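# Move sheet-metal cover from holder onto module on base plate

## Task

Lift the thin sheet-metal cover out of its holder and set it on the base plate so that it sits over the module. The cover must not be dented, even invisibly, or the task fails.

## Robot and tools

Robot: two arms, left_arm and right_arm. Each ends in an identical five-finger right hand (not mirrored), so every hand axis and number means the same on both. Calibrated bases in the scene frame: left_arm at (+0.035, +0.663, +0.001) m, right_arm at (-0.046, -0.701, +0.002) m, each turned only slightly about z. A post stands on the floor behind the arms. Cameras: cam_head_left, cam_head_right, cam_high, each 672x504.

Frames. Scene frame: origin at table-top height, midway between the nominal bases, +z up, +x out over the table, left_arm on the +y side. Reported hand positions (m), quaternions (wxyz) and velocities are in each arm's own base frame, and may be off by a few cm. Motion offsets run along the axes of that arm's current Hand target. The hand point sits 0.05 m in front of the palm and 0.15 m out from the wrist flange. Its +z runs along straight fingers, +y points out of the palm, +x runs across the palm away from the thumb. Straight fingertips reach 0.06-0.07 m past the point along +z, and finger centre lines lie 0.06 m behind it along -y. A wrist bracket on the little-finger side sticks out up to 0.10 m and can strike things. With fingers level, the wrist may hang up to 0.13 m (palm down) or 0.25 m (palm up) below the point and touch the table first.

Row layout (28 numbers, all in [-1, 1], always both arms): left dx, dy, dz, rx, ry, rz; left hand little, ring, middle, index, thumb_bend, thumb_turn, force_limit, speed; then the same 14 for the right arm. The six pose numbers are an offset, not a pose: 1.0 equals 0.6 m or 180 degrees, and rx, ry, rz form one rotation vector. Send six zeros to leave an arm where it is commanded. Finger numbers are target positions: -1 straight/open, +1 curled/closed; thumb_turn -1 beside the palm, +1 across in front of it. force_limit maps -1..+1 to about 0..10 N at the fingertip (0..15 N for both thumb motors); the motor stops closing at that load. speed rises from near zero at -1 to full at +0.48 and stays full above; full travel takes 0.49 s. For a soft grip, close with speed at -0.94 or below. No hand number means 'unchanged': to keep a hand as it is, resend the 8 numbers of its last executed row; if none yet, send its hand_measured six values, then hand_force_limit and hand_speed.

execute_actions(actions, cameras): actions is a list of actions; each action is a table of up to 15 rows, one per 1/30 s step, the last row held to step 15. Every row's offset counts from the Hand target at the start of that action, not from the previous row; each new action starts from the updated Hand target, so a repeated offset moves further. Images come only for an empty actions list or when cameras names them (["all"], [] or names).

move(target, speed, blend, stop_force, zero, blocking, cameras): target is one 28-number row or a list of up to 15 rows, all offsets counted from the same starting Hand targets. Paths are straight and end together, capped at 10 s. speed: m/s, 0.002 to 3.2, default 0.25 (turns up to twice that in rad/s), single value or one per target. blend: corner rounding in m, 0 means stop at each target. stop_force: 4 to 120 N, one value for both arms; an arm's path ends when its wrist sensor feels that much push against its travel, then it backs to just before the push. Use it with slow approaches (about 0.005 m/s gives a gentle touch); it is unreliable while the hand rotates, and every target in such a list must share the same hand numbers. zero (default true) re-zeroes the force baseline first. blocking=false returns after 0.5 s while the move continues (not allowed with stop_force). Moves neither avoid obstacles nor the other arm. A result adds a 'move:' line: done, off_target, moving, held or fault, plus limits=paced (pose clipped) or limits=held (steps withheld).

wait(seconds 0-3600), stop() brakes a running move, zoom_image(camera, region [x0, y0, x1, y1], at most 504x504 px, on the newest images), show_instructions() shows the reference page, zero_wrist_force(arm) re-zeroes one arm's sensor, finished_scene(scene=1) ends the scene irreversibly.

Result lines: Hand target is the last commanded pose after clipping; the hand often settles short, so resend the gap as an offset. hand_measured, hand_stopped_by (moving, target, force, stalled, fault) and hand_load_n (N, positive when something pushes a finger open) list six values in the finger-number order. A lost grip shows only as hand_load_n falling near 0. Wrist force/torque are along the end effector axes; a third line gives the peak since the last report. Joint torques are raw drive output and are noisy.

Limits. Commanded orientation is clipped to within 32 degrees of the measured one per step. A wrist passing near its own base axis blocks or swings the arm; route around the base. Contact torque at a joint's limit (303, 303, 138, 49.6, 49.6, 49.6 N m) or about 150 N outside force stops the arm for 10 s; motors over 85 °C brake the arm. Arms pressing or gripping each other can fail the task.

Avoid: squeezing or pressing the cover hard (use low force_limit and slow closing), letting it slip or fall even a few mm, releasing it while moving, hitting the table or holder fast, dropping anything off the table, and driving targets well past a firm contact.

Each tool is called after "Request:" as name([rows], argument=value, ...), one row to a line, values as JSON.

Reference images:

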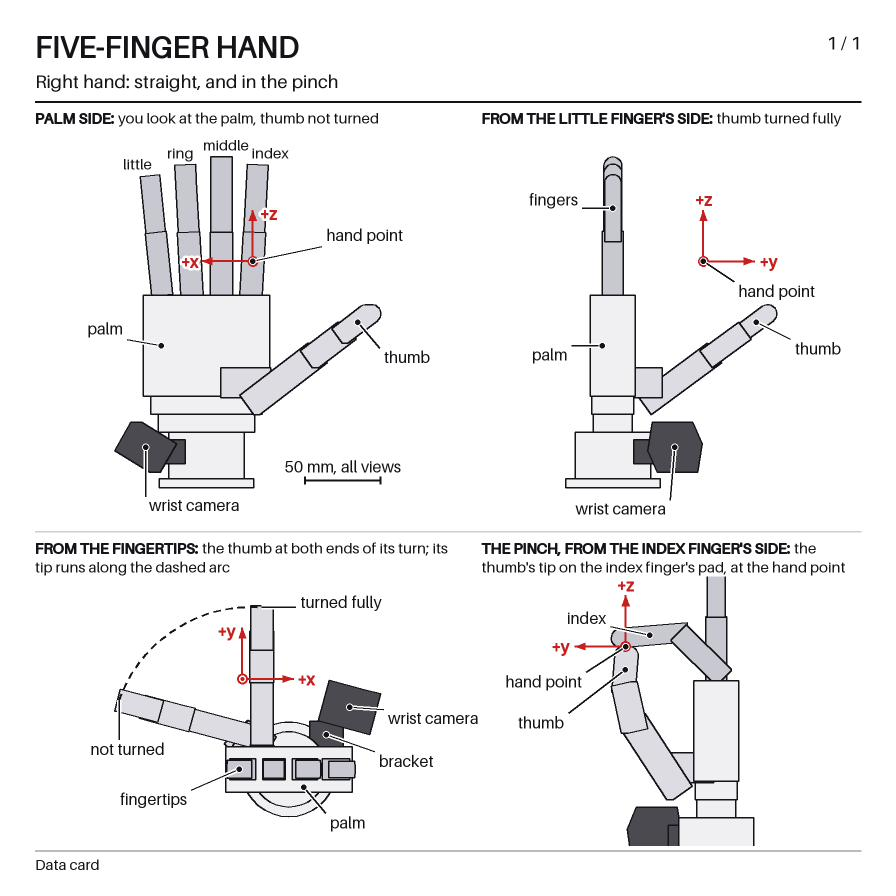

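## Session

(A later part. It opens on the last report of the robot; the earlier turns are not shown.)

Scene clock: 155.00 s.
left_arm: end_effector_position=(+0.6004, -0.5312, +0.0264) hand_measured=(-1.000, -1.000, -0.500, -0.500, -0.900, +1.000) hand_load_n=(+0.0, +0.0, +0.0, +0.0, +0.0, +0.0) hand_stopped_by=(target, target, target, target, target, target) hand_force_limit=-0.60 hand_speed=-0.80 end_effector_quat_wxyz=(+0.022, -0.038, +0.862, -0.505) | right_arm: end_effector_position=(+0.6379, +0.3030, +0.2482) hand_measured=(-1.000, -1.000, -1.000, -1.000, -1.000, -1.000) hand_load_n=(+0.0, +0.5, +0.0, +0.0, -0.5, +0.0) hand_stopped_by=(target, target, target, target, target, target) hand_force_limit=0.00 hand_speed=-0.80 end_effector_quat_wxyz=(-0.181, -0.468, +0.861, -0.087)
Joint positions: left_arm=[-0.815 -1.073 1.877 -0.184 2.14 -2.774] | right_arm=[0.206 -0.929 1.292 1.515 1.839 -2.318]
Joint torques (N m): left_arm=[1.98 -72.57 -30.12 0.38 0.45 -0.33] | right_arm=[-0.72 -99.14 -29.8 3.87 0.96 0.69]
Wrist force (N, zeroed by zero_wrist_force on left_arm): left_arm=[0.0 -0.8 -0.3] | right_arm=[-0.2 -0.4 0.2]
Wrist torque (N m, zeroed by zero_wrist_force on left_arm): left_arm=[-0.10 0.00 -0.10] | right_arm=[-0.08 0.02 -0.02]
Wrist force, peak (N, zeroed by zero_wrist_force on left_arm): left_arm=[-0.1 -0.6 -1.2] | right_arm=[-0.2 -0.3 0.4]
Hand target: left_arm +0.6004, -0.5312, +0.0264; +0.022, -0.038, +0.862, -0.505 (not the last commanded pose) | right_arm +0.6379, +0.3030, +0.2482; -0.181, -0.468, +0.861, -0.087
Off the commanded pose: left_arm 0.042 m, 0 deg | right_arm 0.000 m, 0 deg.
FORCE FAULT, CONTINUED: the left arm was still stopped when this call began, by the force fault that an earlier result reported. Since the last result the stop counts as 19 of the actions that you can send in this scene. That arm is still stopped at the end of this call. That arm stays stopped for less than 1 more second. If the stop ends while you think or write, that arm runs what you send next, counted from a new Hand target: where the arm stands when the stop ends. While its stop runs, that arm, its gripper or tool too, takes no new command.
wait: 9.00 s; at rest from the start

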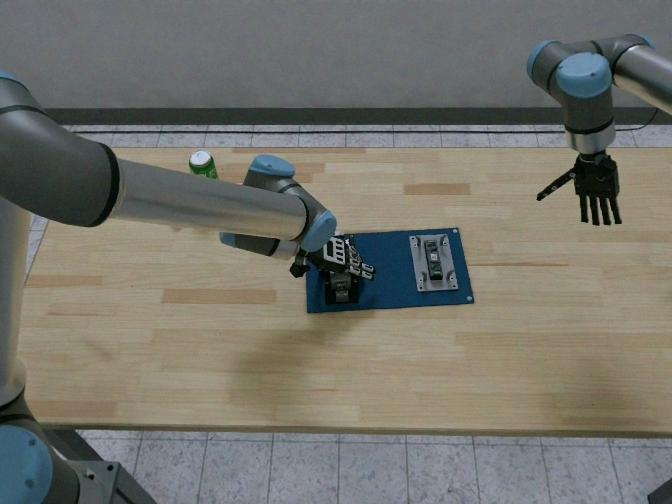

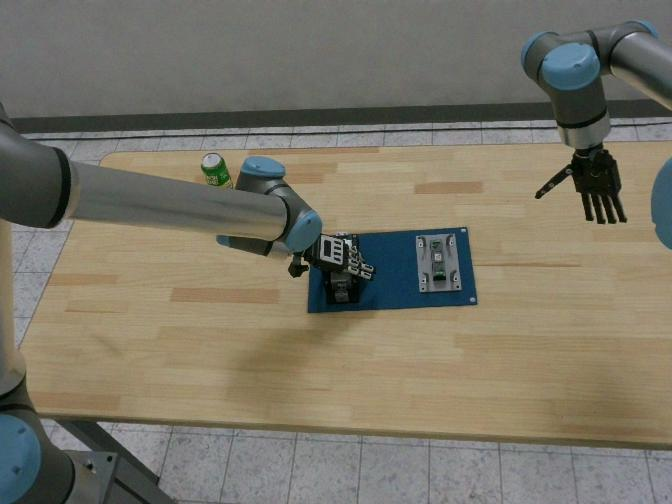

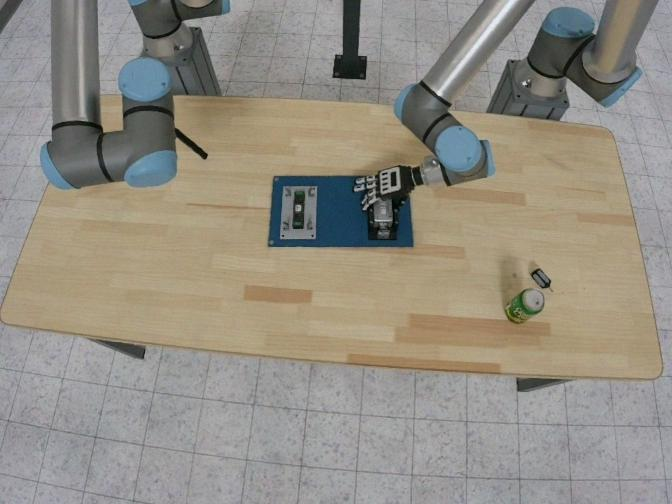

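Request:
wait(seconds=1.0)

Request:
move(target=[0,-0.0345,-0.0193,0,0,0,-1,-1,-0.5,-0.5,-0.9,1,-0.6,-0.8,0,0,0,0,0,0,-1,-1,-1,-1,-1,-1,0,-0.8], speed=0.03, cameras=["all"])

Request:
zoom_image(camera="cam_high", region=[360, 175, 410, 240])

Request:
zoom_image(camera="cam_head_right", region=[310, 228, 370, 310])

Scene clock: 157.00 s.
left_arm: end_effector_position=(+0.6004, -0.5312, +0.0264) hand_measured=(-1.000, -1.000, -0.500, -0.500, -0.900, +1.000) hand_load_n=(+0.0, +0.0, +0.0, +0.0, +0.0, +0.0) hand_stopped_by=(target, target, target, target, target, target) hand_force_limit=-0.60 hand_speed=-0.80 end_effector_quat_wxyz=(+0.022, -0.038, +0.862, -0.505) | right_arm: end_effector_position=(+0.6379, +0.3030, +0.2482) hand_measured=(-1.000, -1.000, -1.000, -1.000, -1.000, -1.000) hand_load_n=(+0.0, +0.0, +0.0, +0.0, +0.0, +0.0) hand_stopped_by=(target, target, target, target, target, target) hand_force_limit=0.00 hand_speed=-0.80 end_effector_quat_wxyz=(-0.181, -0.468, +0.861, -0.087)
Joint positions: left_arm=[-0.815 -1.073 1.877 -0.184 2.14 -2.774] | right_arm=[0.206 -0.929 1.292 1.515 1.839 -2.318]
Joint torques (N m): left_arm=[1.61 -75.56 -30.01 1.15 0.27 -0.58] | right_arm=[-0.32 -98.43 -30.31 3.79 0.81 0.74]
Wrist force (N, zeroed by zero_wrist_force on left_arm): left_arm=[0.0 -0.4 -0.5] | right_arm=[-0.1 -0.1 0.2]
Wrist torque (N m, zeroed by zero_wrist_force on left_arm): left_arm=[-0.03 0.00 -0.09] | right_arm=[-0.03 0.01 0.00]
Wrist force, peak (N, zeroed by zero_wrist_force on left_arm): left_arm=[0.1 -0.7 -0.8] | right_arm=[-0.3 -0.5 0.1]
Hand target: left_arm +0.6004, -0.5312, +0.0264; +0.022, -0.038, +0.862, -0.505 (not the last commanded pose) | right_arm +0.6379, +0.3030, +0.2482; -0.181, -0.468, +0.861, -0.087
Off the commanded pose: left_arm 0.042 m, 0 deg | right_arm 0.000 m, 0 deg.
FORCE FAULT, CONTINUED: the left arm's stop, for the force fault that an earlier result reported, is over. The rest of the stop counts as 1 of the actions that you can send in this scene. During its stop the left arm's controller moved it back a little. That arm's target is now where it stood when the stop ended, not its last command. That arm accepts commands again.
wait: 1.00 s; at rest from the start

Scene clock: 158.07 s.
left_arm: end_effector_position=(+0.6004, -0.5312, +0.0503) hand_measured=(-1.000, -1.000, -0.500, -0.500, -0.900, +1.000) hand_load_n=(+0.0, +0.0, +0.0, +0.0, +0.0, +0.0) hand_stopped_by=(target, target, target, target, target, target) hand_force_limit=-0.60 hand_speed=-0.80 end_effector_quat_wxyz=(+0.023, -0.038, +0.862, -0.505) | right_arm: end_effector_position=(+0.6379, +0.3030, +0.2482) hand_measured=(-1.000, -1.000, -1.000, -1.000, -1.000, -1.000) hand_load_n=(+0.0, +0.0, +0.0, +0.0, +0.0, +0.0) hand_stopped_by=(target, target, target, target, target, target) hand_force_limit=0.00 hand_speed=-0.80 end_effector_quat_wxyz=(-0.181, -0.468, +0.861, -0.087)
Joint positions: left_arm=[-0.815 -1.102 1.867 -0.145 2.14 -2.774] | right_arm=[0.206 -0.929 1.292 1.515 1.839 -2.318]
Joint torques (N m): left_arm=[-10.51 -60.45 -30.19 -0.7 -1.62 -3.46] | right_arm=[1.03 -98.43 -29.59 3.76 0.82 0.67]
Wrist force (N, zeroed by zero_wrist_force on left_arm): left_arm=[-0.1 -0.1 -0.1] | right_arm=[-0.2 0.2 0.2]
Wrist torque (N m, zeroed by zero_wrist_force on left_arm): left_arm=[0.01 0.00 -0.10] | right_arm=[0.01 0.03 0.00]
Wrist force, peak (N, zeroed by zero_wrist_force on left_arm): left_arm=[0.0 -1.0 -0.2] | right_arm=[-0.3 -0.1 0.4]
Hand target: left_arm +0.6004, -0.5312, +0.0501; +0.022, -0.038, +0.862, -0.505 | right_arm +0.6379, +0.3030, +0.2482; -0.181, -0.468, +0.861, -0.087
Off the commanded pose: left_arm 0.000 m, 0 deg | right_arm 0.000 m, 0 deg.
move: done

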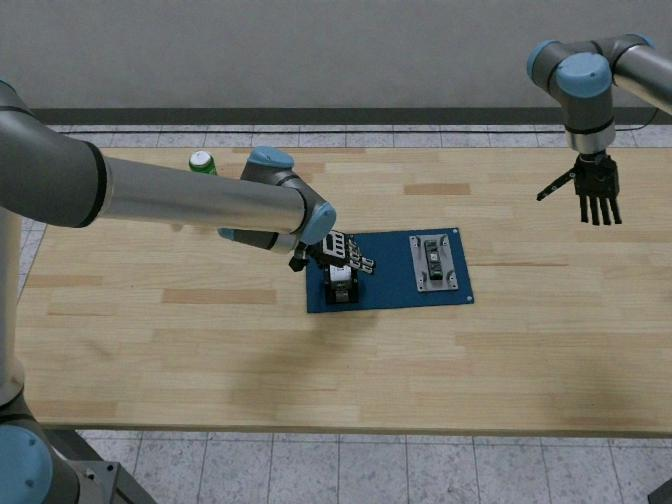

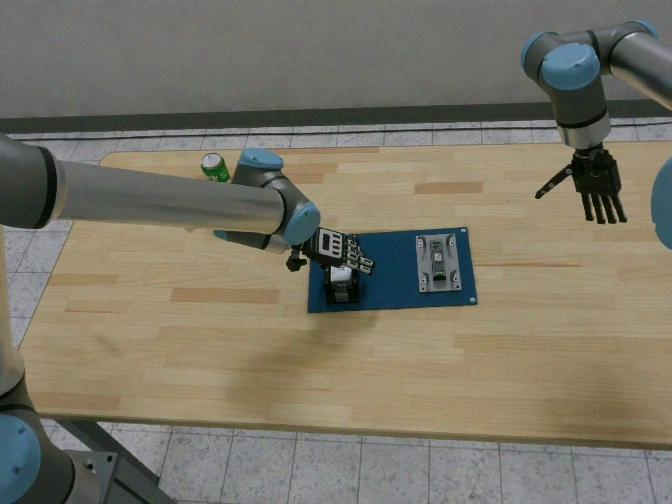

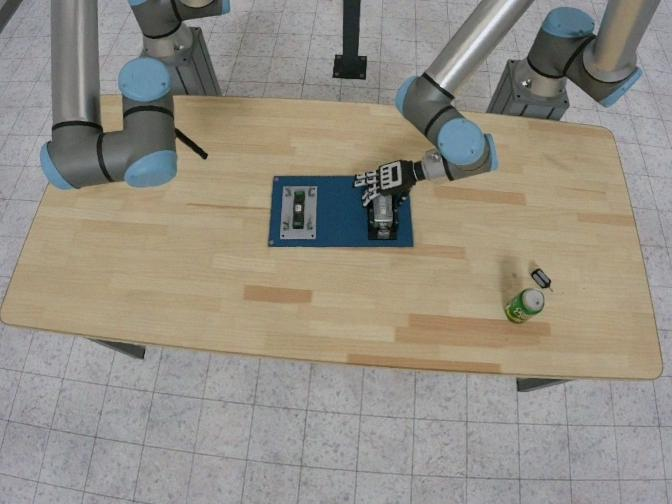

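Scaled by 7.754 from the camera's image (finer frame: 960x720).

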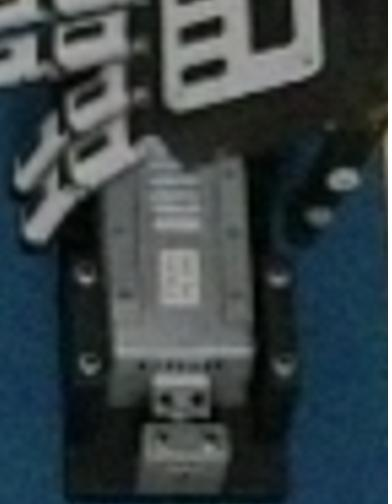

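Scaled by 6.146 from the camera's image (finer frame: 960x720).

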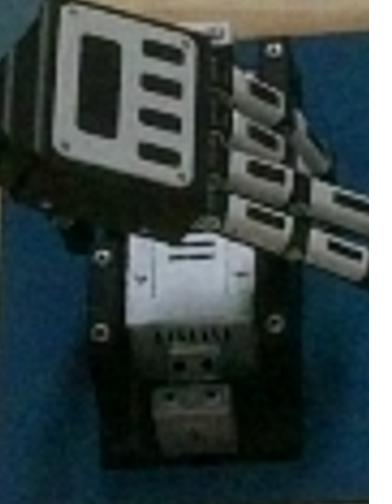

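Request:
move(target=[0,0.0090,0.0045,0,0,0,-1,-1,-0.4,-0.4,-0.75,1,-0.6,-0.8,0,0,0,0,0,0,-1,-1,-1,-1,-1,-1,0,-0.8], speed=0.03)

Request:
zero_wrist_force(arm="left_arm")

Request:
move(target=[0,0,0,0,0,0,-1,-1,0.1,0.1,-0.75,1,0.2,-0.95,0,0,0,0,0,0,-1,-1,-1,-1,-1,-1,0,-0.8], speed=0.02)

Request:
move(target=[0,0,0,0,0,0,-1,-1,0.1,0.1,-0.4,1,0.95,-0.95,0,0,0,0,0,0,-1,-1,-1,-1,-1,-1,0,-0.8], speed=0.02)

Scene clock: 159.20 s.
left_arm: end_effector_position=(+0.6003, -0.5309, +0.0440) hand_measured=(-1.000, -1.000, -0.400, -0.400, -0.750, +1.000) hand_load_n=(+0.0, +0.0, +0.0, +0.0, +0.0, +0.0) hand_stopped_by=(target, target, target, target, target, target) hand_force_limit=-0.60 hand_speed=-0.80 end_effector_quat_wxyz=(+0.022, -0.038, +0.862, -0.505) | right_arm: end_effector_position=(+0.6379, +0.3030, +0.2482) hand_measured=(-1.000, -1.000, -1.000, -1.000, -1.000, -1.000) hand_load_n=(+0.0, +0.0, +0.0, +0.0, +0.0, +0.0) hand_stopped_by=(target, target, target, target, target, target) hand_force_limit=0.00 hand_speed=-0.80 end_effector_quat_wxyz=(-0.181, -0.468, +0.861, -0.087)
Joint positions: left_arm=[-0.815 -1.094 1.87 -0.155 2.14 -2.774] | right_arm=[0.206 -0.929 1.292 1.515 1.839 -2.318]
Joint torques (N m): left_arm=[16.98 -85.96 -40.39 3.04 0.66 1.79] | right_arm=[0.43 -97.77 -30.25 3.72 0.91 0.66]
Wrist force (N, zeroed by zero_wrist_force on left_arm): left_arm=[-0.4 -0.2 -0.3] | right_arm=[0.0 -0.1 0.2]
Wrist torque (N m, zeroed by zero_wrist_force on left_arm): left_arm=[-0.01 0.06 -0.12] | right_arm=[-0.03 -0.01 0.00]
Wrist force, peak (N, zeroed by zero_wrist_force on left_arm): left_arm=[-0.1 -0.7 -0.8] | right_arm=[-0.5 0.1 0.2]
Hand target: left_arm +0.6003, -0.5309, +0.0441; +0.022, -0.038, +0.862, -0.505 | right_arm +0.6379, +0.3030, +0.2482; -0.181, -0.468, +0.861, -0.087
Off the commanded pose: left_arm 0.000 m, 0 deg | right_arm 0.000 m, 0 deg.
move: done

Wrist force sensor zeroed.

Scene clock: 161.27 s.
left_arm: end_effector_position=(+0.6004, -0.5310, +0.0441) hand_measured=(-1.000, -1.000, -0.166, -0.142, -0.750, +1.000) hand_load_n=(+0.0, +0.0, +2.5, +6.5, +0.0, +0.0) hand_stopped_by=(target, target, force, force, target, target) hand_force_limit=0.20 hand_speed=-0.95 end_effector_quat_wxyz=(+0.023, -0.038, +0.862, -0.505) | right_arm: end_effector_position=(+0.6379, +0.3030, +0.2482) hand_measured=(-1.000, -1.000, -1.000, -1.000, -1.000, -1.000) hand_load_n=(+0.0, +0.0, +0.0, +0.0, +0.0, +0.0) hand_stopped_by=(target, target, target, target, target, target) hand_force_limit=0.00 hand_speed=-0.80 end_effector_quat_wxyz=(-0.181, -0.468, +0.861, -0.087)
Joint positions: left_arm=[-0.815 -1.094 1.87 -0.155 2.14 -2.774] | right_arm=[0.206 -0.929 1.292 1.515 1.839 -2.318]
Joint torques (N m): left_arm=[16.25 -82.31 -31.47 2.97 0.84 1.78] | right_arm=[1.1 -97.31 -30.03 3.72 1.02 0.76]
Wrist force (N, zeroed by zero_wrist_force on left_arm): left_arm=[0.7 -5.6 6.7] | right_arm=[0.0 -0.1 0.0]
Wrist torque (N m, zeroed by zero_wrist_force on left_arm): left_arm=[0.02 -0.08 0.01] | right_arm=[-0.02 0.01 0.00]
Wrist force, peak (N, zeroed by zero_wrist_force on left_arm): left_arm=[0.7 -5.6 6.7] | right_arm=[-0.5 -0.4 0.2]
Hand target: left_arm +0.6003, -0.5309, +0.0441; +0.022, -0.038, +0.862, -0.505 | right_arm +0.6379, +0.3030, +0.2482; -0.181, -0.468, +0.861, -0.087
Off the commanded pose: left_arm 0.000 m, 0 deg | right_arm 0.000 m, 0 deg.
move: done

Scene clock: 164.40 s.
left_arm: end_effector_position=(+0.6003, -0.5309, +0.0441) hand_measured=(-1.000, -1.000, -0.166, -0.142, -0.544, +1.000) hand_load_n=(+0.0, +0.0, +3.0, +6.5, +13.5, +0.5) hand_stopped_by=(target, target, force, force, force, target) hand_force_limit=0.95 hand_speed=-0.95 end_effector_quat_wxyz=(+0.022, -0.038, +0.862, -0.505) | right_arm: end_effector_position=(+0.6379, +0.3030, +0.2482) hand_measured=(-1.000, -1.000, -1.000, -1.000, -1.000, -1.000) hand_load_n=(+0.0, +0.0, +0.0, +0.0, +0.0, +0.0) hand_stopped_by=(target, target, target, target, target, target) hand_force_limit=0.00 hand_speed=-0.80 end_effector_quat_wxyz=(-0.181, -0.468, +0.861, -0.087)
Joint positions: left_arm=[-0.815 -1.094 1.87 -0.155 2.14 -2.774] | right_arm=[0.206 -0.929 1.292 1.515 1.839 -2.318]
Joint torques (N m): left_arm=[16.22 -63.4 -21.32 2.93 0.49 1.84] | right_arm=[-0.98 -98.61 -30.1 3.69 1.1 0.84]
Wrist force (N, zeroed by zero_wrist_force on left_arm): left_arm=[0.1 0.2 -1.0] | right_arm=[-0.2 -0.4 0.1]
Wrist torque (N m, zeroed by zero_wrist_force on left_arm): left_arm=[0.07 0.03 0.07] | right_arm=[-0.06 0.03 -0.02]
Wrist force, peak (N, zeroed by zero_wrist_force on left_arm): left_arm=[0.9 -5.6 7.0] | right_arm=[0.0 -0.1 0.6]
Hand target: left_arm +0.6003, -0.5309, +0.0441; +0.022, -0.038, +0.862, -0.505 | right_arm +0.6379, +0.3030, +0.2482; -0.181, -0.468, +0.861, -0.087
Off the commanded pose: left_arm 0.000 m, 0 deg | right_arm 0.000 m, 0 deg.
move: done

Request:
move(target=[0,-0.00436,-0.00245,0,0,0,-1,-1,0.1,0.1,-0.4,1,0.95,-0.95,0,0,0,0,0,0,-1,-1,-1,-1,-1,-1,0,-0.8], speed=0.005, cameras=["cam_high"])

Request:
zoom_image(camera="cam_high", region=[360, 185, 410, 235])

Scene clock: 165.50 s.
left_arm: end_effector_position=(+0.6003, -0.5309, +0.0472) hand_measured=(-1.000, -1.000, -0.166, -0.142, -0.544, +1.000) hand_load_n=(+0.0, +0.0, +3.5, +7.0, +13.5, +0.5) hand_stopped_by=(target, target, force, force, force, target) hand_force_limit=0.95 hand_speed=-0.95 end_effector_quat_wxyz=(+0.022, -0.038, +0.862, -0.505) | right_arm: end_effector_position=(+0.6379, +0.3030, +0.2482) hand_measured=(-1.000, -1.000, -1.000, -1.000, -1.000, -1.000) hand_load_n=(+0.0, +0.0, +0.0, +0.0, +0.0, +0.0) hand_stopped_by=(target, target, target, target, target, target) hand_force_limit=0.00 hand_speed=-0.80 end_effector_quat_wxyz=(-0.181, -0.468, +0.861, -0.087)
Joint positions: left_arm=[-0.815 -1.098 1.869 -0.15 2.14 -2.774] | right_arm=[0.206 -0.929 1.292 1.515 1.839 -2.318]
Joint torques (N m): left_arm=[14.38 -79.78 -41.59 1.34 0.65 1.55] | right_arm=[0.33 -99.11 -30.03 3.76 0.89 0.83]
Wrist force (N, zeroed by zero_wrist_force on left_arm): left_arm=[0.7 2.6 1.6] | right_arm=[0.1 -0.1 0.2]
Wrist torque (N m, zeroed by zero_wrist_force on left_arm): left_arm=[-0.13 -0.05 0.08] | right_arm=[-0.04 -0.02 0.01]
Wrist force, peak (N, zeroed by zero_wrist_force on left_arm): left_arm=[0.6 3.1 2.6] | right_arm=[-0.1 -0.4 0.3]
Hand target: left_arm +0.6003, -0.5309, +0.0471; +0.022, -0.038, +0.862, -0.505 | right_arm +0.6379, +0.3030, +0.2482; -0.181, -0.468, +0.861, -0.087
Off the commanded pose: left_arm 0.000 m, 0 deg | right_arm 0.000 m, 0 deg.
move: done

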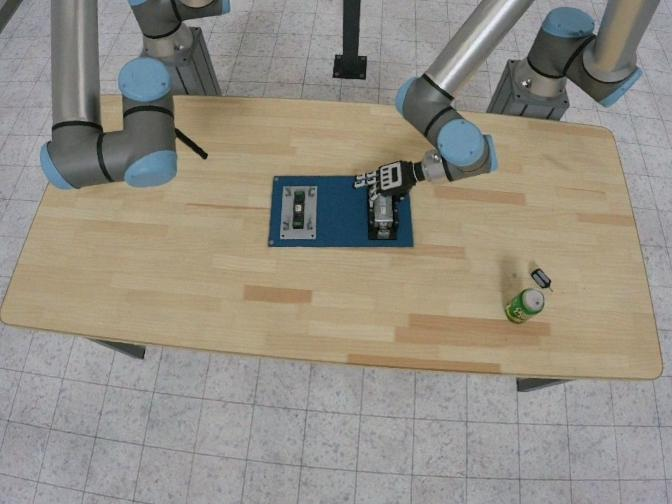

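Scaled by 10.080 from the camera's image (finer frame: 960x720).

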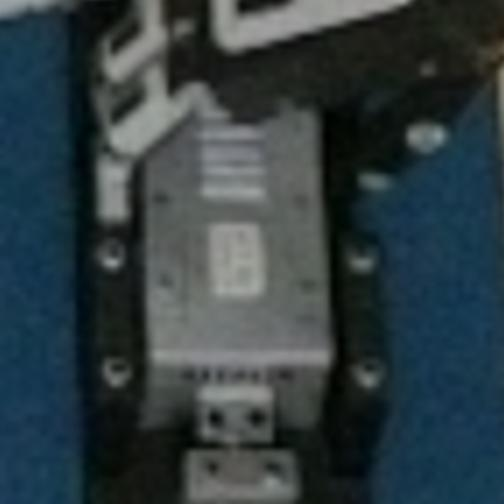

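Request:
move(target=[0,0,0,0,0,0,-1,-1,0.14,0.12,-0.4,1,0.5,-0.95,0,0,0,0,0,0,-1,-1,-1,-1,-1,-1,0,-0.8], speed=0.005)

Request:
move(target=[0,-0.00436,-0.00245,0,0,0,-1,-1,0.14,0.12,-0.4,1,0.5,-0.95,0,0,0,0,0,0,-1,-1,-1,-1,-1,-1,0,-0.8], speed=0.005, cameras=["cam_high"])

Request:
zoom_image(camera="cam_high", region=[360, 185, 410, 235])

Scene clock: 166.53 s.
left_arm: end_effector_position=(+0.6004, -0.5309, +0.0471) hand_measured=(-1.000, -1.000, -0.154, -0.140, -0.544, +1.000) hand_load_n=(+0.0, +0.0, +7.5, +7.0, +14.0, +0.5) hand_stopped_by=(target, target, force, force, force, target) hand_force_limit=0.50 hand_speed=-0.95 end_effector_quat_wxyz=(+0.023, -0.038, +0.862, -0.505) | right_arm: end_effector_position=(+0.6379, +0.3030, +0.2482) hand_measured=(-1.000, -1.000, -1.000, -1.000, -1.000, -1.000) hand_load_n=(+0.0, +0.0, +0.0, +0.0, +0.0, +0.0) hand_stopped_by=(target, target, target, target, target, target) hand_force_limit=0.00 hand_speed=-0.80 end_effector_quat_wxyz=(-0.181, -0.468, +0.861, -0.087)
Joint positions: left_arm=[-0.815 -1.098 1.869 -0.15 2.14 -2.774] | right_arm=[0.206 -0.929 1.292 1.515 1.839 -2.318]
Joint torques (N m): left_arm=[11.69 -65.22 -35.92 -0.3 0.76 1.55] | right_arm=[0.5 -97.46 -29.92 3.79 0.98 0.79]
Wrist force (N, zeroed by zero_wrist_force on left_arm): left_arm=[0.2 2.2 4.5] | right_arm=[0.0 -0.1 0.3]
Wrist torque (N m, zeroed by zero_wrist_force on left_arm): left_arm=[-0.02 -0.02 0.03] | right_arm=[-0.04 -0.01 0.00]
Wrist force, peak (N, zeroed by zero_wrist_force on left_arm): left_arm=[1.1 2.4 5.1] | right_arm=[-0.4 -0.2 0.2]
Hand target: left_arm +0.6003, -0.5309, +0.0471; +0.022, -0.038, +0.862, -0.505 | right_arm +0.6379, +0.3030, +0.2482; -0.181, -0.468, +0.861, -0.087
Off the commanded pose: left_arm 0.000 m, 0 deg | right_arm 0.000 m, 0 deg.
move: done

Scene clock: 167.37 s.
left_arm: end_effector_position=(+0.6003, -0.5309, +0.0502) hand_measured=(-1.000, -1.000, -0.154, -0.140, -0.544, +1.000) hand_load_n=(+0.0, +0.0, +7.0, +6.5, +14.5, +0.5) hand_stopped_by=(target, target, force, force, force, target) hand_force_limit=0.50 hand_speed=-0.95 end_effector_quat_wxyz=(+0.022, -0.038, +0.862, -0.505) | right_arm: end_effector_position=(+0.6379, +0.3030, +0.2482) hand_measured=(-1.000, -1.000, -1.000, -1.000, -1.000, -1.000) hand_load_n=(+0.0, +0.0, +0.0, +0.0, +0.0, +0.0) hand_stopped_by=(target, target, target, target, target, target) hand_force_limit=0.00 hand_speed=-0.80 end_effector_quat_wxyz=(-0.181, -0.468, +0.861, -0.087)
Joint positions: left_arm=[-0.815 -1.102 1.868 -0.145 2.14 -2.774] | right_arm=[0.206 -0.929 1.292 1.515 1.839 -2.318]
Joint torques (N m): left_arm=[12.02 -79.48 -41.33 1.44 0.69 1.44] | right_arm=[1.45 -99.16 -30.26 3.85 1.03 0.86]
Wrist force (N, zeroed by zero_wrist_force on left_arm): left_arm=[0.3 2.6 3.0] | right_arm=[0.1 -0.2 0.0]
Wrist torque (N m, zeroed by zero_wrist_force on left_arm): left_arm=[-0.06 -0.07 0.05] | right_arm=[-0.03 -0.01 0.00]
Wrist force, peak (N, zeroed by zero_wrist_force on left_arm): left_arm=[1.0 2.3 5.2] | right_arm=[0.1 -0.3 0.3]
Hand target: left_arm +0.6003, -0.5309, +0.0501; +0.022, -0.038, +0.862, -0.505 | right_arm +0.6379, +0.3030, +0.2482; -0.181, -0.468, +0.861, -0.087
Off the commanded pose: left_arm 0.000 m, 0 deg | right_arm 0.000 m, 0 deg.
move: done

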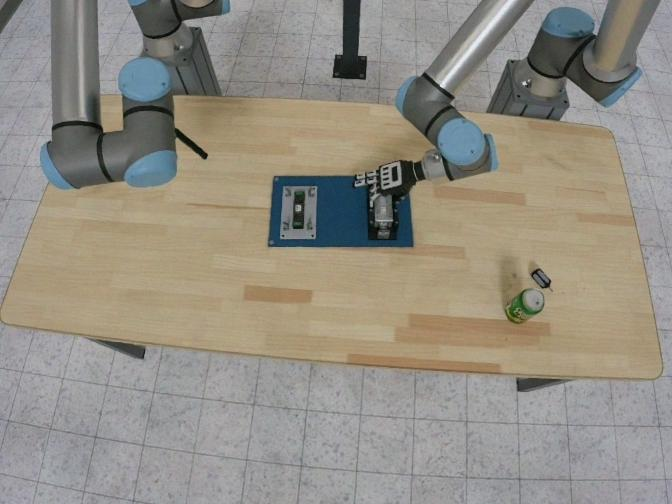

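Scaled by 10.080 from the camera's image (finer frame: 960x720).

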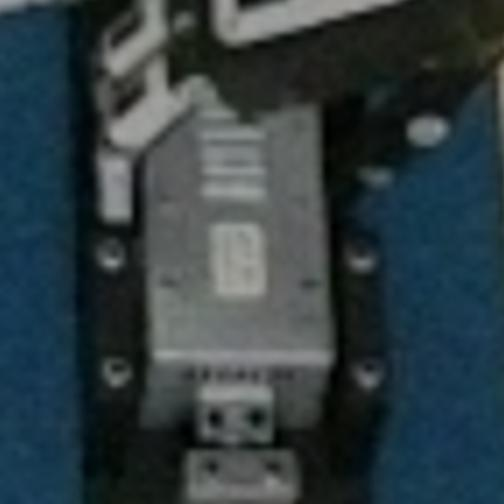

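Request:
move(target=[0,-0.0004,0.0007,0,0,0,-1,-1,0.14,0.12,-0.4,1,0.5,-0.95,0,0,0,0,0,0,-1,-1,-1,-1,-1,-1,0,-0.8], speed=0.005)

Scene clock: 169.17 s.
left_arm: end_effector_position=(+0.6004, -0.5314, +0.0501) hand_measured=(-1.000, -1.000, -0.154, -0.140, -0.544, +1.000) hand_load_n=(+0.0, +0.0, +5.5, +5.5, +15.5, +0.0) hand_stopped_by=(target, target, force, force, force, target) hand_force_limit=0.50 hand_speed=-0.95 end_effector_quat_wxyz=(+0.023, -0.038, +0.862, -0.505) | right_arm: end_effector_position=(+0.6379, +0.3030, +0.2482) hand_measured=(-1.000, -1.000, -1.000, -1.000, -1.000, -1.000) hand_load_n=(+0.0, +0.0, +0.0, +0.0, +0.0, +0.0) hand_stopped_by=(target, target, target, target, target, target) hand_force_limit=0.00 hand_speed=-0.80 end_effector_quat_wxyz=(-0.181, -0.468, +0.861, -0.087)
Joint positions: left_arm=[-0.815 -1.101 1.867 -0.145 2.14 -2.774] | right_arm=[0.206 -0.929 1.292 1.515 1.839 -2.318]
Joint torques (N m): left_arm=[-14.21 -69.24 -43.67 2.18 -1.49 -3.23] | right_arm=[0.25 -97.72 -30.36 3.72 0.89 0.98]
Wrist force (N, zeroed by zero_wrist_force on left_arm): left_arm=[1.3 1.7 -1.9] | right_arm=[-0.1 0.0 0.2]
Wrist torque (N m, zeroed by zero_wrist_force on left_arm): left_arm=[-0.13 -0.06 0.11] | right_arm=[-0.02 0.02 -0.01]
Wrist force, peak (N, zeroed by zero_wrist_force on left_arm): left_arm=[0.3 3.5 3.6] | right_arm=[-0.6 -0.1 0.0]
Hand target: left_arm +0.6004, -0.5314, +0.0501; +0.022, -0.038, +0.862, -0.505 | right_arm +0.6379, +0.3030, +0.2482; -0.181, -0.468, +0.861, -0.087
Off the commanded pose: left_arm 0.000 m, 0 deg | right_arm 0.000 m, 0 deg.
move: done

Request:
move(target=[0,0.00025,-0.00044,0,0,0,-1,-1,0.14,0.12,-0.4,1,0.5,-0.95,0,0,0,0,0,0,-1,-1,-1,-1,-1,-1,0,-0.8], speed=0.005)

Request:
move(target=[0,-0.00290,-0.00163,0,0,0,-1,-1,0.14,0.12,-0.4,1,0.5,-0.95,0,0,0,0,0,0,-1,-1,-1,-1,-1,-1,0,-0.8], speed=0.005, cameras=["cam_high", "cam_head_right"])

Request:
zoom_image(camera="cam_high", region=[360, 185, 410, 235])

Scene clock: 170.03 s.
left_arm: end_effector_position=(+0.6003, -0.5312, +0.0501) hand_measured=(-1.000, -1.000, -0.154, -0.140, -0.544, +1.000) hand_load_n=(+0.0, +0.0, +6.0, +5.5, +14.5, +0.5) hand_stopped_by=(target, target, force, force, force, target) hand_force_limit=0.50 hand_speed=-0.95 end_effector_quat_wxyz=(+0.022, -0.038, +0.862, -0.505) | right_arm: end_effector_position=(+0.6379, +0.3030, +0.2482) hand_measured=(-1.000, -1.000, -1.000, -1.000, -1.000, -1.000) hand_load_n=(+0.0, +0.0, +0.0, +0.0, +0.0, +0.0) hand_stopped_by=(target, target, target, target, target, target) hand_force_limit=0.00 hand_speed=-0.80 end_effector_quat_wxyz=(-0.181, -0.468, +0.861, -0.087)
Joint positions: left_arm=[-0.815 -1.101 1.867 -0.145 2.14 -2.774] | right_arm=[0.206 -0.929 1.292 1.515 1.839 -2.318]
Joint torques (N m): left_arm=[14.93 -86.69 -21.62 -0.72 0.86 1.91] | right_arm=[0.82 -97.55 -30.27 3.92 1.04 0.81]
Wrist force (N, zeroed by zero_wrist_force on left_arm): left_arm=[0.8 1.1 -1.1] | right_arm=[0.2 -0.2 0.1]
Wrist torque (N m, zeroed by zero_wrist_force on left_arm): left_arm=[-0.02 -0.12 0.13] | right_arm=[-0.04 -0.03 0.00]
Wrist force, peak (N, zeroed by zero_wrist_force on left_arm): left_arm=[1.0 2.8 -2.1] | right_arm=[-0.4 -0.2 0.0]
Hand target: left_arm +0.6004, -0.5311, +0.0501; +0.022, -0.038, +0.862, -0.505 | right_arm +0.6379, +0.3030, +0.2482; -0.181, -0.468, +0.861, -0.087
Off the commanded pose: left_arm 0.000 m, 0 deg | right_arm 0.000 m, 0 deg.
move: done

Scene clock: 170.67 s.
left_arm: end_effector_position=(+0.6003, -0.5311, +0.0521) hand_measured=(-1.000, -1.000, -0.154, -0.140, -0.544, +1.000) hand_load_n=(+0.0, +0.0, +6.5, +6.0, +15.0, +0.5) hand_stopped_by=(target, target, force, force, force, target) hand_force_limit=0.50 hand_speed=-0.95 end_effector_quat_wxyz=(+0.022, -0.038, +0.862, -0.505) | right_arm: end_effector_position=(+0.6379, +0.3030, +0.2482) hand_measured=(-1.000, -1.000, -1.000, -1.000, -1.000, -1.000) hand_load_n=(+0.0, +0.0, +0.0, +0.0, +0.0, +0.0) hand_stopped_by=(target, target, target, target, target, target) hand_force_limit=0.00 hand_speed=-0.80 end_effector_quat_wxyz=(-0.181, -0.468, +0.861, -0.087)
Joint positions: left_arm=[-0.815 -1.104 1.867 -0.142 2.14 -2.774] | right_arm=[0.206 -0.929 1.292 1.515 1.839 -2.318]
Joint torques (N m): left_arm=[15.45 -79.99 -43.04 1.12 0.95 1.96] | right_arm=[0.3 -97.89 -29.72 3.59 1.14 0.89]
Wrist force (N, zeroed by zero_wrist_force on left_arm): left_arm=[0.3 3.5 1.4] | right_arm=[-0.3 0.2 0.3]
Wrist torque (N m, zeroed by zero_wrist_force on left_arm): left_arm=[0.01 0.00 0.10] | right_arm=[0.01 0.04 -0.01]
Wrist force, peak (N, zeroed by zero_wrist_force on left_arm): left_arm=[-0.2 3.9 2.2] | right_arm=[-0.3 0.0 0.4]
Hand target: left_arm +0.6004, -0.5311, +0.0521; +0.022, -0.038, +0.862, -0.505 | right_arm +0.6379, +0.3030, +0.2482; -0.181, -0.468, +0.861, -0.087
Off the commanded pose: left_arm 0.000 m, 0 deg | right_arm 0.000 m, 0 deg.
move: done
Images, in order (width x height): cam_head_right 672x504, cam_high 672x504.

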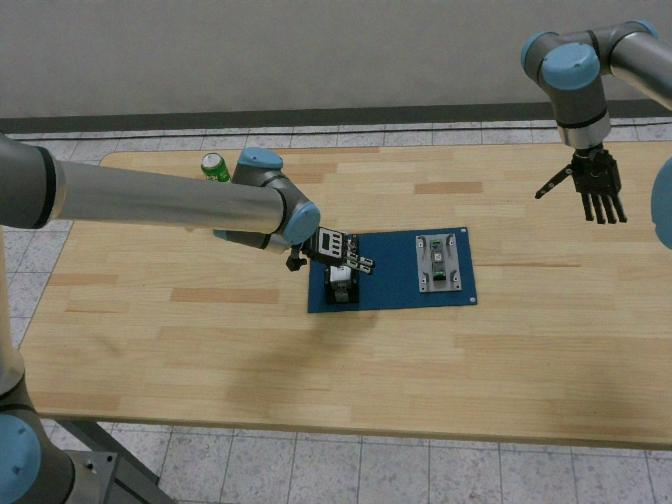

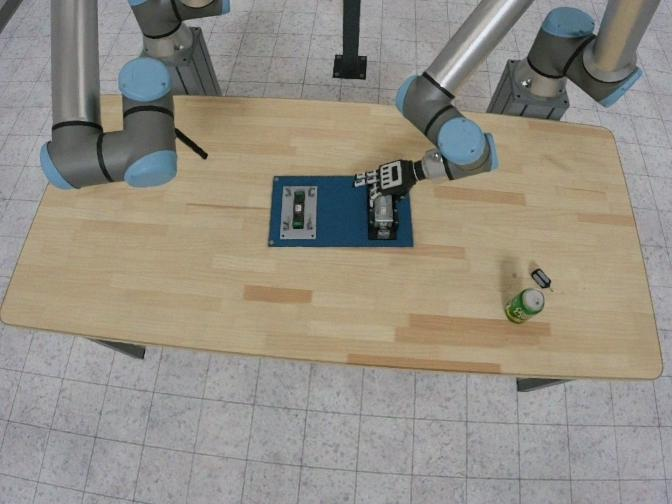

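Scaled by 10.080 from the camera's image (finer frame: 960x720).

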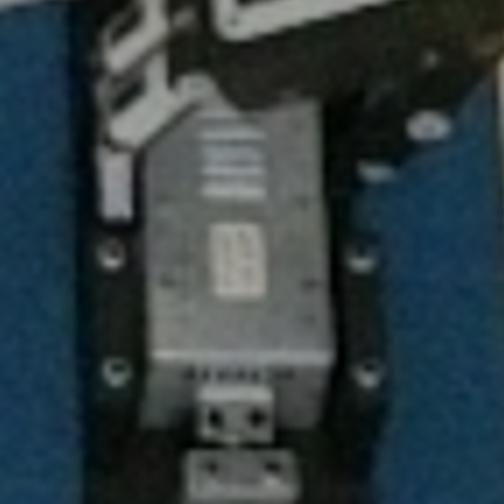

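Request:
zoom_image(camera="cam_high", region=[376, 218, 394, 240])

Request:
zoom_image(camera="cam_head_right", region=[332, 280, 352, 304])

Scaled by 22.909 from the camera's image (finer frame: 960x720).

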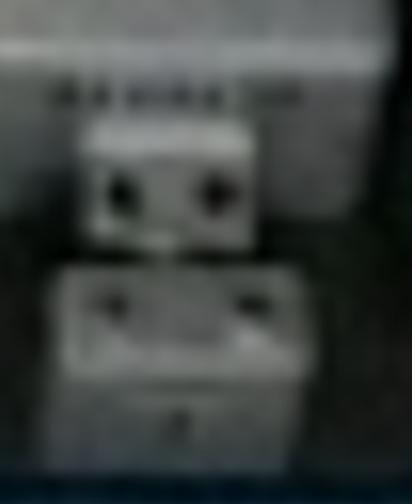

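Scaled by 21.000 from the camera's image (finer frame: 960x720).

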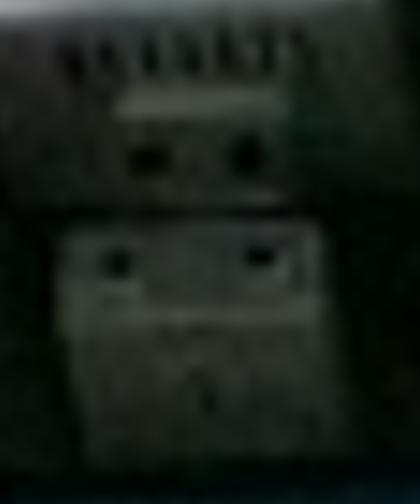

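Request:
move(target=[0,0,0,0,0,0,-1,-1,-0.4,-0.4,-0.75,1,-0.6,-0.8,0,0,0,0,0,0,-1,-1,-1,-1,-1,-1,0,-0.8], speed=0.02)

Request:
move(target=[0,0.01163,0.00652,0,0,0,-1,-1,-0.4,-0.4,-0.75,1,-0.6,-0.8,0,0,0,0,0,0,-1,-1,-1,-1,-1,-1,0,-0.8], speed=0.02)

Request:
zero_wrist_force(arm="left_arm")

Request:
move(target=[0,0,0,0,0,0,-1,-1,0.1,0.1,-0.75,1,0.0,-0.95,0,0,0,0,0,0,-1,-1,-1,-1,-1,-1,0,-0.8], speed=0.02)

Request:
move(target=[0,0,0,0,0,0,-1,-1,0.1,0.1,-0.4,1,0.9,-0.95,0,0,0,0,0,0,-1,-1,-1,-1,-1,-1,0,-0.8], speed=0.02)

Scene clock: 189.27 s.
left_arm: end_effector_position=(+0.6004, -0.5311, +0.0521) hand_measured=(-1.000, -1.000, -0.400, -0.400, -0.750, +1.000) hand_load_n=(+0.0, +0.0, +0.0, +0.0, +0.0, +0.0) hand_stopped_by=(target, target, target, target, target, target) hand_force_limit=-0.60 hand_speed=-0.80 end_effector_quat_wxyz=(+0.023, -0.038, +0.862, -0.505) | right_arm: end_effector_position=(+0.6379, +0.3030, +0.2482) hand_measured=(-1.000, -1.000, -1.000, -1.000, -1.000, -1.000) hand_load_n=(+0.0, +0.0, +0.0, +0.0, +0.0, +0.0) hand_stopped_by=(target, target, target, target, target, target) hand_force_limit=0.00 hand_speed=-0.80 end_effector_quat_wxyz=(-0.181, -0.468, +0.861, -0.087)
Joint positions: left_arm=[-0.815 -1.104 1.867 -0.142 2.14 -2.774] | right_arm=[0.206 -0.929 1.292 1.515 1.839 -2.318]
Joint torques (N m): left_arm=[3.81 -65.48 -35.81 0.5 1.01 1.72] | right_arm=[0.67 -98.84 -29.98 3.81 0.97 0.88]
Wrist force (N, zeroed by zero_wrist_force on left_arm): left_arm=[0.3 0.0 0.1] | right_arm=[-0.2 -0.3 0.2]
Wrist torque (N m, zeroed by zero_wrist_force on left_arm): left_arm=[-0.01 -0.05 0.08] | right_arm=[-0.07 0.02 -0.02]
Wrist force, peak (N, zeroed by zero_wrist_force on left_arm): left_arm=[1.1 2.7 -6.4] | right_arm=[-0.4 -0.3 0.5]
Hand target: left_arm +0.6004, -0.5311, +0.0521; +0.022, -0.038, +0.862, -0.505 | right_arm +0.6379, +0.3030, +0.2482; -0.181, -0.468, +0.861, -0.087
Off the commanded pose: left_arm 0.000 m, 0 deg | right_arm 0.000 m, 0 deg.
move: done

Scene clock: 189.93 s.
left_arm: end_effector_position=(+0.6003, -0.5311, +0.0439) hand_measured=(-1.000, -1.000, -0.400, -0.400, -0.750, +1.000) hand_load_n=(+0.0, +0.0, -0.5, +0.0, +0.0, +0.0) hand_stopped_by=(target, target, target, target, target, target) hand_force_limit=-0.60 hand_speed=-0.80 end_effector_quat_wxyz=(+0.022, -0.038, +0.862, -0.505) | right_arm: end_effector_position=(+0.6379, +0.3030, +0.2482) hand_measured=(-1.000, -1.000, -1.000, -1.000, -1.000, -1.000) hand_load_n=(+0.0, +0.0, +0.0, +0.0, +0.0, +0.0) hand_stopped_by=(target, target, target, target, target, target) hand_force_limit=0.00 hand_speed=-0.80 end_effector_quat_wxyz=(-0.181, -0.468, +0.861, -0.087)
Joint positions: left_arm=[-0.815 -1.094 1.87 -0.155 2.14 -2.774] | right_arm=[0.206 -0.929 1.292 1.515 1.839 -2.318]
Joint torques (N m): left_arm=[-2.29 -83.65 -26.43 2.89 1.27 1.37] | right_arm=[-0.09 -98.21 -30.16 3.79 1.1 0.97]
Wrist force (N, zeroed by zero_wrist_force on left_arm): left_arm=[0.5 -0.4 -0.2] | right_arm=[0.1 0.1 -0.1]
Wrist torque (N m, zeroed by zero_wrist_force on left_arm): left_arm=[-0.04 -0.06 0.07] | right_arm=[0.01 -0.01 0.01]
Wrist force, peak (N, zeroed by zero_wrist_force on left_arm): left_arm=[0.5 -0.7 -0.6] | right_arm=[-0.2 -0.3 0.4]
Hand target: left_arm +0.6004, -0.5311, +0.0441; +0.022, -0.038, +0.862, -0.505 | right_arm +0.6379, +0.3030, +0.2482; -0.181, -0.468, +0.861, -0.087
Off the commanded pose: left_arm 0.000 m, 0 deg | right_arm 0.000 m, 0 deg.
move: done

Wrist force sensor zeroed.

Scene clock: 191.97 s.
left_arm: end_effector_position=(+0.6004, -0.5311, +0.0441) hand_measured=(-1.000, -1.000, -0.166, -0.148, -0.750, +1.000) hand_load_n=(+0.0, +0.0, +3.0, +5.5, +0.0, +0.0) hand_stopped_by=(target, target, force, force, target, target) hand_force_limit=0.00 hand_speed=-0.95 end_effector_quat_wxyz=(+0.023, -0.038, +0.862, -0.505) | right_arm: end_effector_position=(+0.6379, +0.3030, +0.2482) hand_measured=(-1.000, -1.000, -1.000, -1.000, -1.000, -1.000) hand_load_n=(+0.0, +0.0, +0.0, +0.0, +0.0, +0.0) hand_stopped_by=(target, target, target, target, target, target) hand_force_limit=0.00 hand_speed=-0.80 end_effector_quat_wxyz=(-0.181, -0.468, +0.861, -0.087)
Joint positions: left_arm=[-0.815 -1.094 1.87 -0.155 2.14 -2.774] | right_arm=[0.206 -0.929 1.292 1.515 1.839 -2.318]
Joint torques (N m): left_arm=[-3.78 -82.96 -33.51 2.97 1.21 0.14] | right_arm=[-0.78 -98.76 -29.79 3.8 0.91 0.97]
Wrist force (N, zeroed by zero_wrist_force on left_arm): left_arm=[0.1 -4.1 6.7] | right_arm=[-0.1 -0.2 0.2]
Wrist torque (N m, zeroed by zero_wrist_force on left_arm): left_arm=[0.07 0.01 -0.02] | right_arm=[-0.05 0.01 -0.01]
Wrist force, peak (N, zeroed by zero_wrist_force on left_arm): left_arm=[0.5 -4.6 7.1] | right_arm=[-0.2 -0.4 0.3]
Hand target: left_arm +0.6004, -0.5311, +0.0441; +0.022, -0.038, +0.862, -0.505 | right_arm +0.6379, +0.3030, +0.2482; -0.181, -0.468, +0.861, -0.087
Off the commanded pose: left_arm 0.000 m, 0 deg | right_arm 0.000 m, 0 deg.
move: done

Scene clock: 195.10 s.
left_arm: end_effector_position=(+0.6003, -0.5311, +0.0441) hand_measured=(-1.000, -1.000, -0.166, -0.148, -0.544, +1.000) hand_load_n=(-0.5, +0.0, +3.5, +6.0, +13.5, +0.5) hand_stopped_by=(target, target, force, force, force, target) hand_force_limit=0.90 hand_speed=-0.95 end_effector_quat_wxyz=(+0.022, -0.038, +0.862, -0.505) | right_arm: end_effector_position=(+0.6379, +0.3030, +0.2482) hand_measured=(-1.000, -1.000, -1.000, -1.000, -1.000, -1.000) hand_load_n=(+0.0, +0.0, +0.0, +0.0, -0.5, +0.0) hand_stopped_by=(target, target, target, target, target, target) hand_force_limit=0.00 hand_speed=-0.80 end_effector_quat_wxyz=(-0.181, -0.468, +0.861, -0.087)
Joint positions: left_arm=[-0.815 -1.094 1.87 -0.155 2.14 -2.774] | right_arm=[0.206 -0.929 1.292 1.515 1.839 -2.318]
Joint torques (N m): left_arm=[-4.25 -64.94 -21.09 2.41 1.06 -2.33] | right_arm=[-0.21 -99.35 -30.73 3.85 0.89 0.98]
Wrist force (N, zeroed by zero_wrist_force on left_arm): left_arm=[-0.2 1.0 -0.8] | right_arm=[-0.3 0.0 0.1]
Wrist torque (N m, zeroed by zero_wrist_force on left_arm): left_arm=[0.07 0.04 0.05] | right_arm=[-0.02 0.04 -0.01]
Wrist force, peak (N, zeroed by zero_wrist_force on left_arm): left_arm=[0.4 -4.8 6.8] | right_arm=[-0.2 -0.5 0.3]
Hand target: left_arm +0.6004, -0.5311, +0.0441; +0.022, -0.038, +0.862, -0.505 | right_arm +0.6379, +0.3030, +0.2482; -0.181, -0.468, +0.861, -0.087
Off the commanded pose: left_arm 0.000 m, 0 deg | right_arm 0.000 m, 0 deg.
move: done

Request:
execute_actions([
  [[0,-0.000447,-0.001588,0,0,0,-1,-1,0.1,0.1,-0.4,1,0.9,-0.95,0,0,0,0,0,0,-1,-1,-1,-1,-1,-1,0,-0.8]],
  [[0,-0.002158,0.001464,0,0,0,-1,-1,0.1,0.1,-0.4,1,0.9,-0.95,0,0,0,0,0,0,-1,-1,-1,-1,-1,-1,0,-0.8]],
  [[0,0.000124,-0.002605,0,0,0,-1,-1,0.1,0.1,-0.4,1,0.9,-0.95,0,0,0,0,0,0,-1,-1,-1,-1,-1,-1,0,-0.8]],
  [[0,-0.002158,0.001464,0,0,0,-1,-1,0.1,0.1,-0.4,1,0.9,-0.95,0,0,0,0,0,0,-1,-1,-1,-1,-1,-1,0,-0.8]],
  [[0,0.000124,-0.002605,0,0,0,-1,-1,0.1,0.1,-0.4,1,0.9,-0.95,0,0,0,0,0,0,-1,-1,-1,-1,-1,-1,0,-0.8]],
  [[0,-0.002158,0.001464,0,0,0,-1,-1,0.1,0.1,-0.4,1,0.9,-0.95,0,0,0,0,0,0,-1,-1,-1,-1,-1,-1,0,-0.8]],
  [[0,-0.000447,-0.001588,0,0,0,-1,-1,0.1,0.1,-0.4,1,0.9,-0.95,0,0,0,0,0,0,-1,-1,-1,-1,-1,-1,0,-0.8]],
], cameras=["all"])

Request:
zoom_image(camera="cam_high", region=[360, 185, 410, 235])

Request:
zoom_image(camera="cam_head_right", region=[310, 235, 370, 305])

Scene clock: 199.37 s.
left_arm: end_effector_position=(+0.6003, -0.5311, +0.0490) hand_measured=(-1.000, -1.000, -0.166, -0.148, -0.544, +1.000) hand_load_n=(-0.5, +0.0, +3.5, +5.5, +13.5, +0.5) hand_stopped_by=(target, target, force, force, force, target) hand_force_limit=0.90 hand_speed=-0.95 end_effector_quat_wxyz=(+0.022, -0.038, +0.862, -0.505) | right_arm: end_effector_position=(+0.6379, +0.3030, +0.2482) hand_measured=(-1.000, -1.000, -1.000, -1.000, -1.000, -1.000) hand_load_n=(+0.0, +0.0, +0.0, +0.0, +0.0, +0.0) hand_stopped_by=(target, target, target, target, target, target) hand_force_limit=0.00 hand_speed=-0.80 end_effector_quat_wxyz=(-0.181, -0.468, +0.861, -0.087)
Joint positions: left_arm=[-0.815 -1.1 1.868 -0.147 2.14 -2.774] | right_arm=[0.206 -0.929 1.292 1.515 1.839 -2.318]
Joint torques (N m): left_arm=[13.42 -73.94 -21.29 2.39 0.36 2.22] | right_arm=[-1.12 -100.16 -29.96 3.76 1.13 0.75]
Wrist force (N, zeroed by zero_wrist_force on left_arm): left_arm=[-0.6 1.9 -0.3] | right_arm=[-0.1 -0.1 0.2]
Wrist torque (N m, zeroed by zero_wrist_force on left_arm): left_arm=[0.03 0.07 0.06] | right_arm=[-0.03 0.02 -0.01]
Wrist force, peak (N, zeroed by zero_wrist_force on left_arm): left_arm=[-0.2 6.0 -3.3] | right_arm=[-0.3 -0.3 0.3]
Hand target: left_arm +0.6004, -0.5311, +0.0490; +0.022, -0.038, +0.862, -0.505 | right_arm +0.6379, +0.3030, +0.2482; -0.181, -0.468, +0.861, -0.087
Off the commanded pose: left_arm 0.000 m, 0 deg | right_arm 0.000 m, 0 deg.

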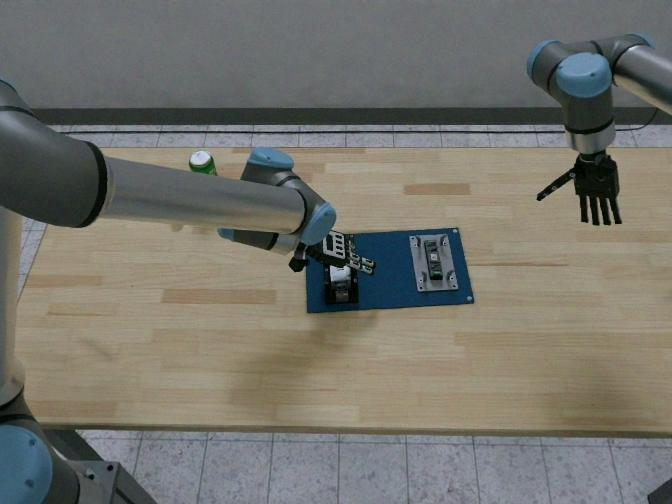

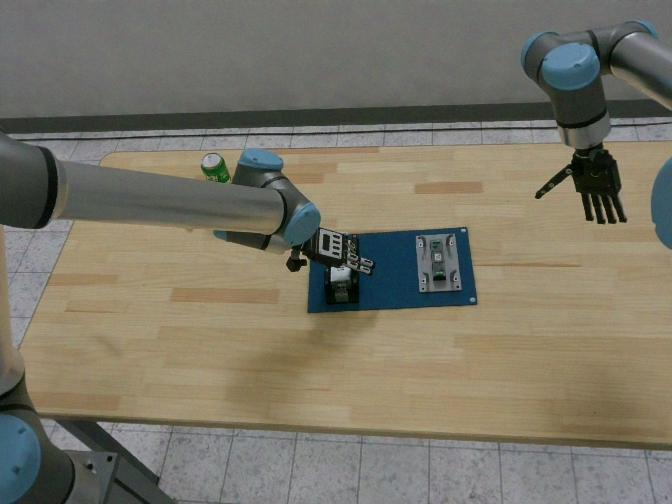

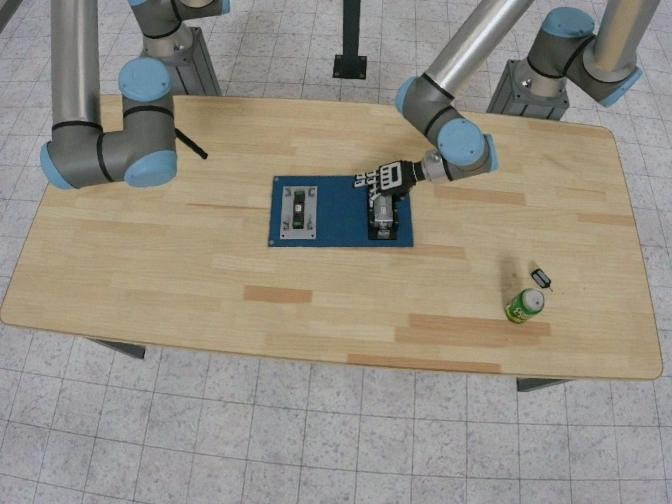

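Scaled by 10.080 from the camera's image (finer frame: 960x720).

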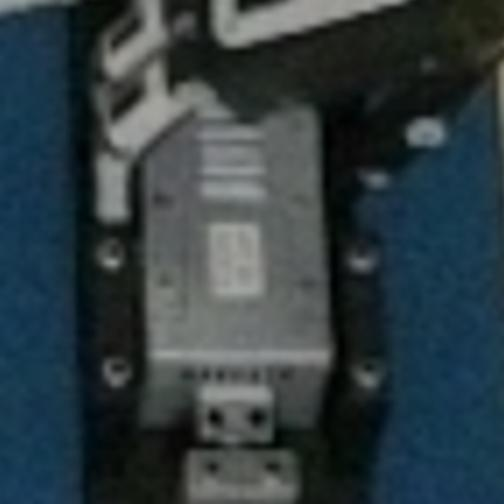

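Scaled by 7.200 from the camera's image (finer frame: 960x720).

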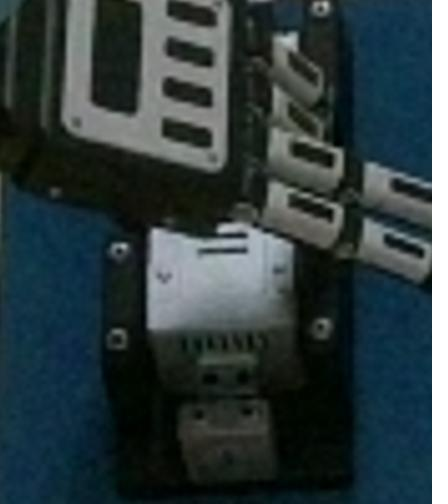

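Request:
move(target=[0,0,0,0,0,0,-1,-1,0.16,0.1,-0.4,1,0.5,-0.95,0,0,0,0,0,0,-1,-1,-1,-1,-1,-1,0,-0.8], speed=0.005)

Request:
move(target=[0,0,0,0,0,0,-1,-1,0.16,0.16,-0.36,1,0.7,-0.95,0,0,0,0,0,0,-1,-1,-1,-1,-1,-1,0,-0.8], speed=0.005)

Scene clock: 202.63 s.
left_arm: end_effector_position=(+0.6004, -0.5311, +0.0490) hand_measured=(-1.000, -1.000, -0.154, -0.148, -0.544, +1.000) hand_load_n=(+0.0, +0.0, +8.5, +5.0, +13.5, +0.5) hand_stopped_by=(target, target, force, force, force, target) hand_force_limit=0.50 hand_speed=-0.95 end_effector_quat_wxyz=(+0.022, -0.038, +0.862, -0.505) | right_arm: end_effector_position=(+0.6379, +0.3030, +0.2482) hand_measured=(-1.000, -1.000, -1.000, -1.000, -1.000, -1.000) hand_load_n=(+0.0, +0.0, +0.0, +0.0, +0.0, +0.0) hand_stopped_by=(target, target, target, target, target, target) hand_force_limit=0.00 hand_speed=-0.80 end_effector_quat_wxyz=(-0.181, -0.468, +0.861, -0.087)
Joint positions: left_arm=[-0.815 -1.1 1.868 -0.147 2.14 -2.774] | right_arm=[0.206 -0.929 1.292 1.515 1.839 -2.318]
Joint torques (N m): left_arm=[15.21 -65.06 -20.77 2.37 0.25 2.24] | right_arm=[0.56 -98.73 -30.26 4.01 1.15 1.03]
Wrist force (N, zeroed by zero_wrist_force on left_arm): left_arm=[-0.1 0.3 2.1] | right_arm=[-0.1 0.1 0.0]
Wrist torque (N m, zeroed by zero_wrist_force on left_arm): left_arm=[0.04 -0.10 0.04] | right_arm=[0.01 0.01 0.00]
Wrist force, peak (N, zeroed by zero_wrist_force on left_arm): left_arm=[-0.5 2.4 -0.3] | right_arm=[-0.4 -0.2 0.3]
Hand target: left_arm +0.6004, -0.5311, +0.0490; +0.022, -0.038, +0.862, -0.505 | right_arm +0.6379, +0.3030, +0.2482; -0.181, -0.468, +0.861, -0.087
Off the commanded pose: left_arm 0.000 m, 0 deg | right_arm 0.000 m, 0 deg.
move: done

Scene clock: 203.13 s.
left_arm: end_effector_position=(+0.6004, -0.5311, +0.0490) hand_measured=(-1.000, -1.000, -0.154, -0.132, -0.544, +1.000) hand_load_n=(+0.0, +0.0, +7.0, +9.0, +14.0, +0.5) hand_stopped_by=(target, target, force, force, force, target) hand_force_limit=0.70 hand_speed=-0.95 end_effector_quat_wxyz=(+0.022, -0.038, +0.862, -0.505) | right_arm: end_effector_position=(+0.6379, +0.3030, +0.2482) hand_measured=(-1.000, -1.000, -1.000, -1.000, -1.000, -1.000) hand_load_n=(+0.0, +0.0, +0.0, +0.0, +0.0, +0.0) hand_stopped_by=(target, target, target, target, target, target) hand_force_limit=0.00 hand_speed=-0.80 end_effector_quat_wxyz=(-0.181, -0.468, +0.861, -0.087)
Joint positions: left_arm=[-0.815 -1.1 1.868 -0.147 2.14 -2.774] | right_arm=[0.206 -0.929 1.292 1.515 1.839 -2.318]
Joint torques (N m): left_arm=[14.48 -65.6 -21.39 2.49 0.28 2.36] | right_arm=[0.68 -100.85 -29.98 3.79 0.77 0.81]
Wrist force (N, zeroed by zero_wrist_force on left_arm): left_arm=[-0.5 0.0 5.4] | right_arm=[-0.5 -0.1 0.6]
Wrist torque (N m, zeroed by zero_wrist_force on left_arm): left_arm=[0.09 -0.02 0.06] | right_arm=[-0.06 0.06 -0.03]
Wrist force, peak (N, zeroed by zero_wrist_force on left_arm): left_arm=[-0.2 -0.3 5.9] | right_arm=[-0.5 -0.1 0.6]
Hand target: left_arm +0.6004, -0.5311, +0.0490; +0.022, -0.038, +0.862, -0.505 | right_arm +0.6379, +0.3030, +0.2482; -0.181, -0.468, +0.861, -0.087
Off the commanded pose: left_arm 0.000 m, 0 deg | right_arm 0.000 m, 0 deg.
move: done


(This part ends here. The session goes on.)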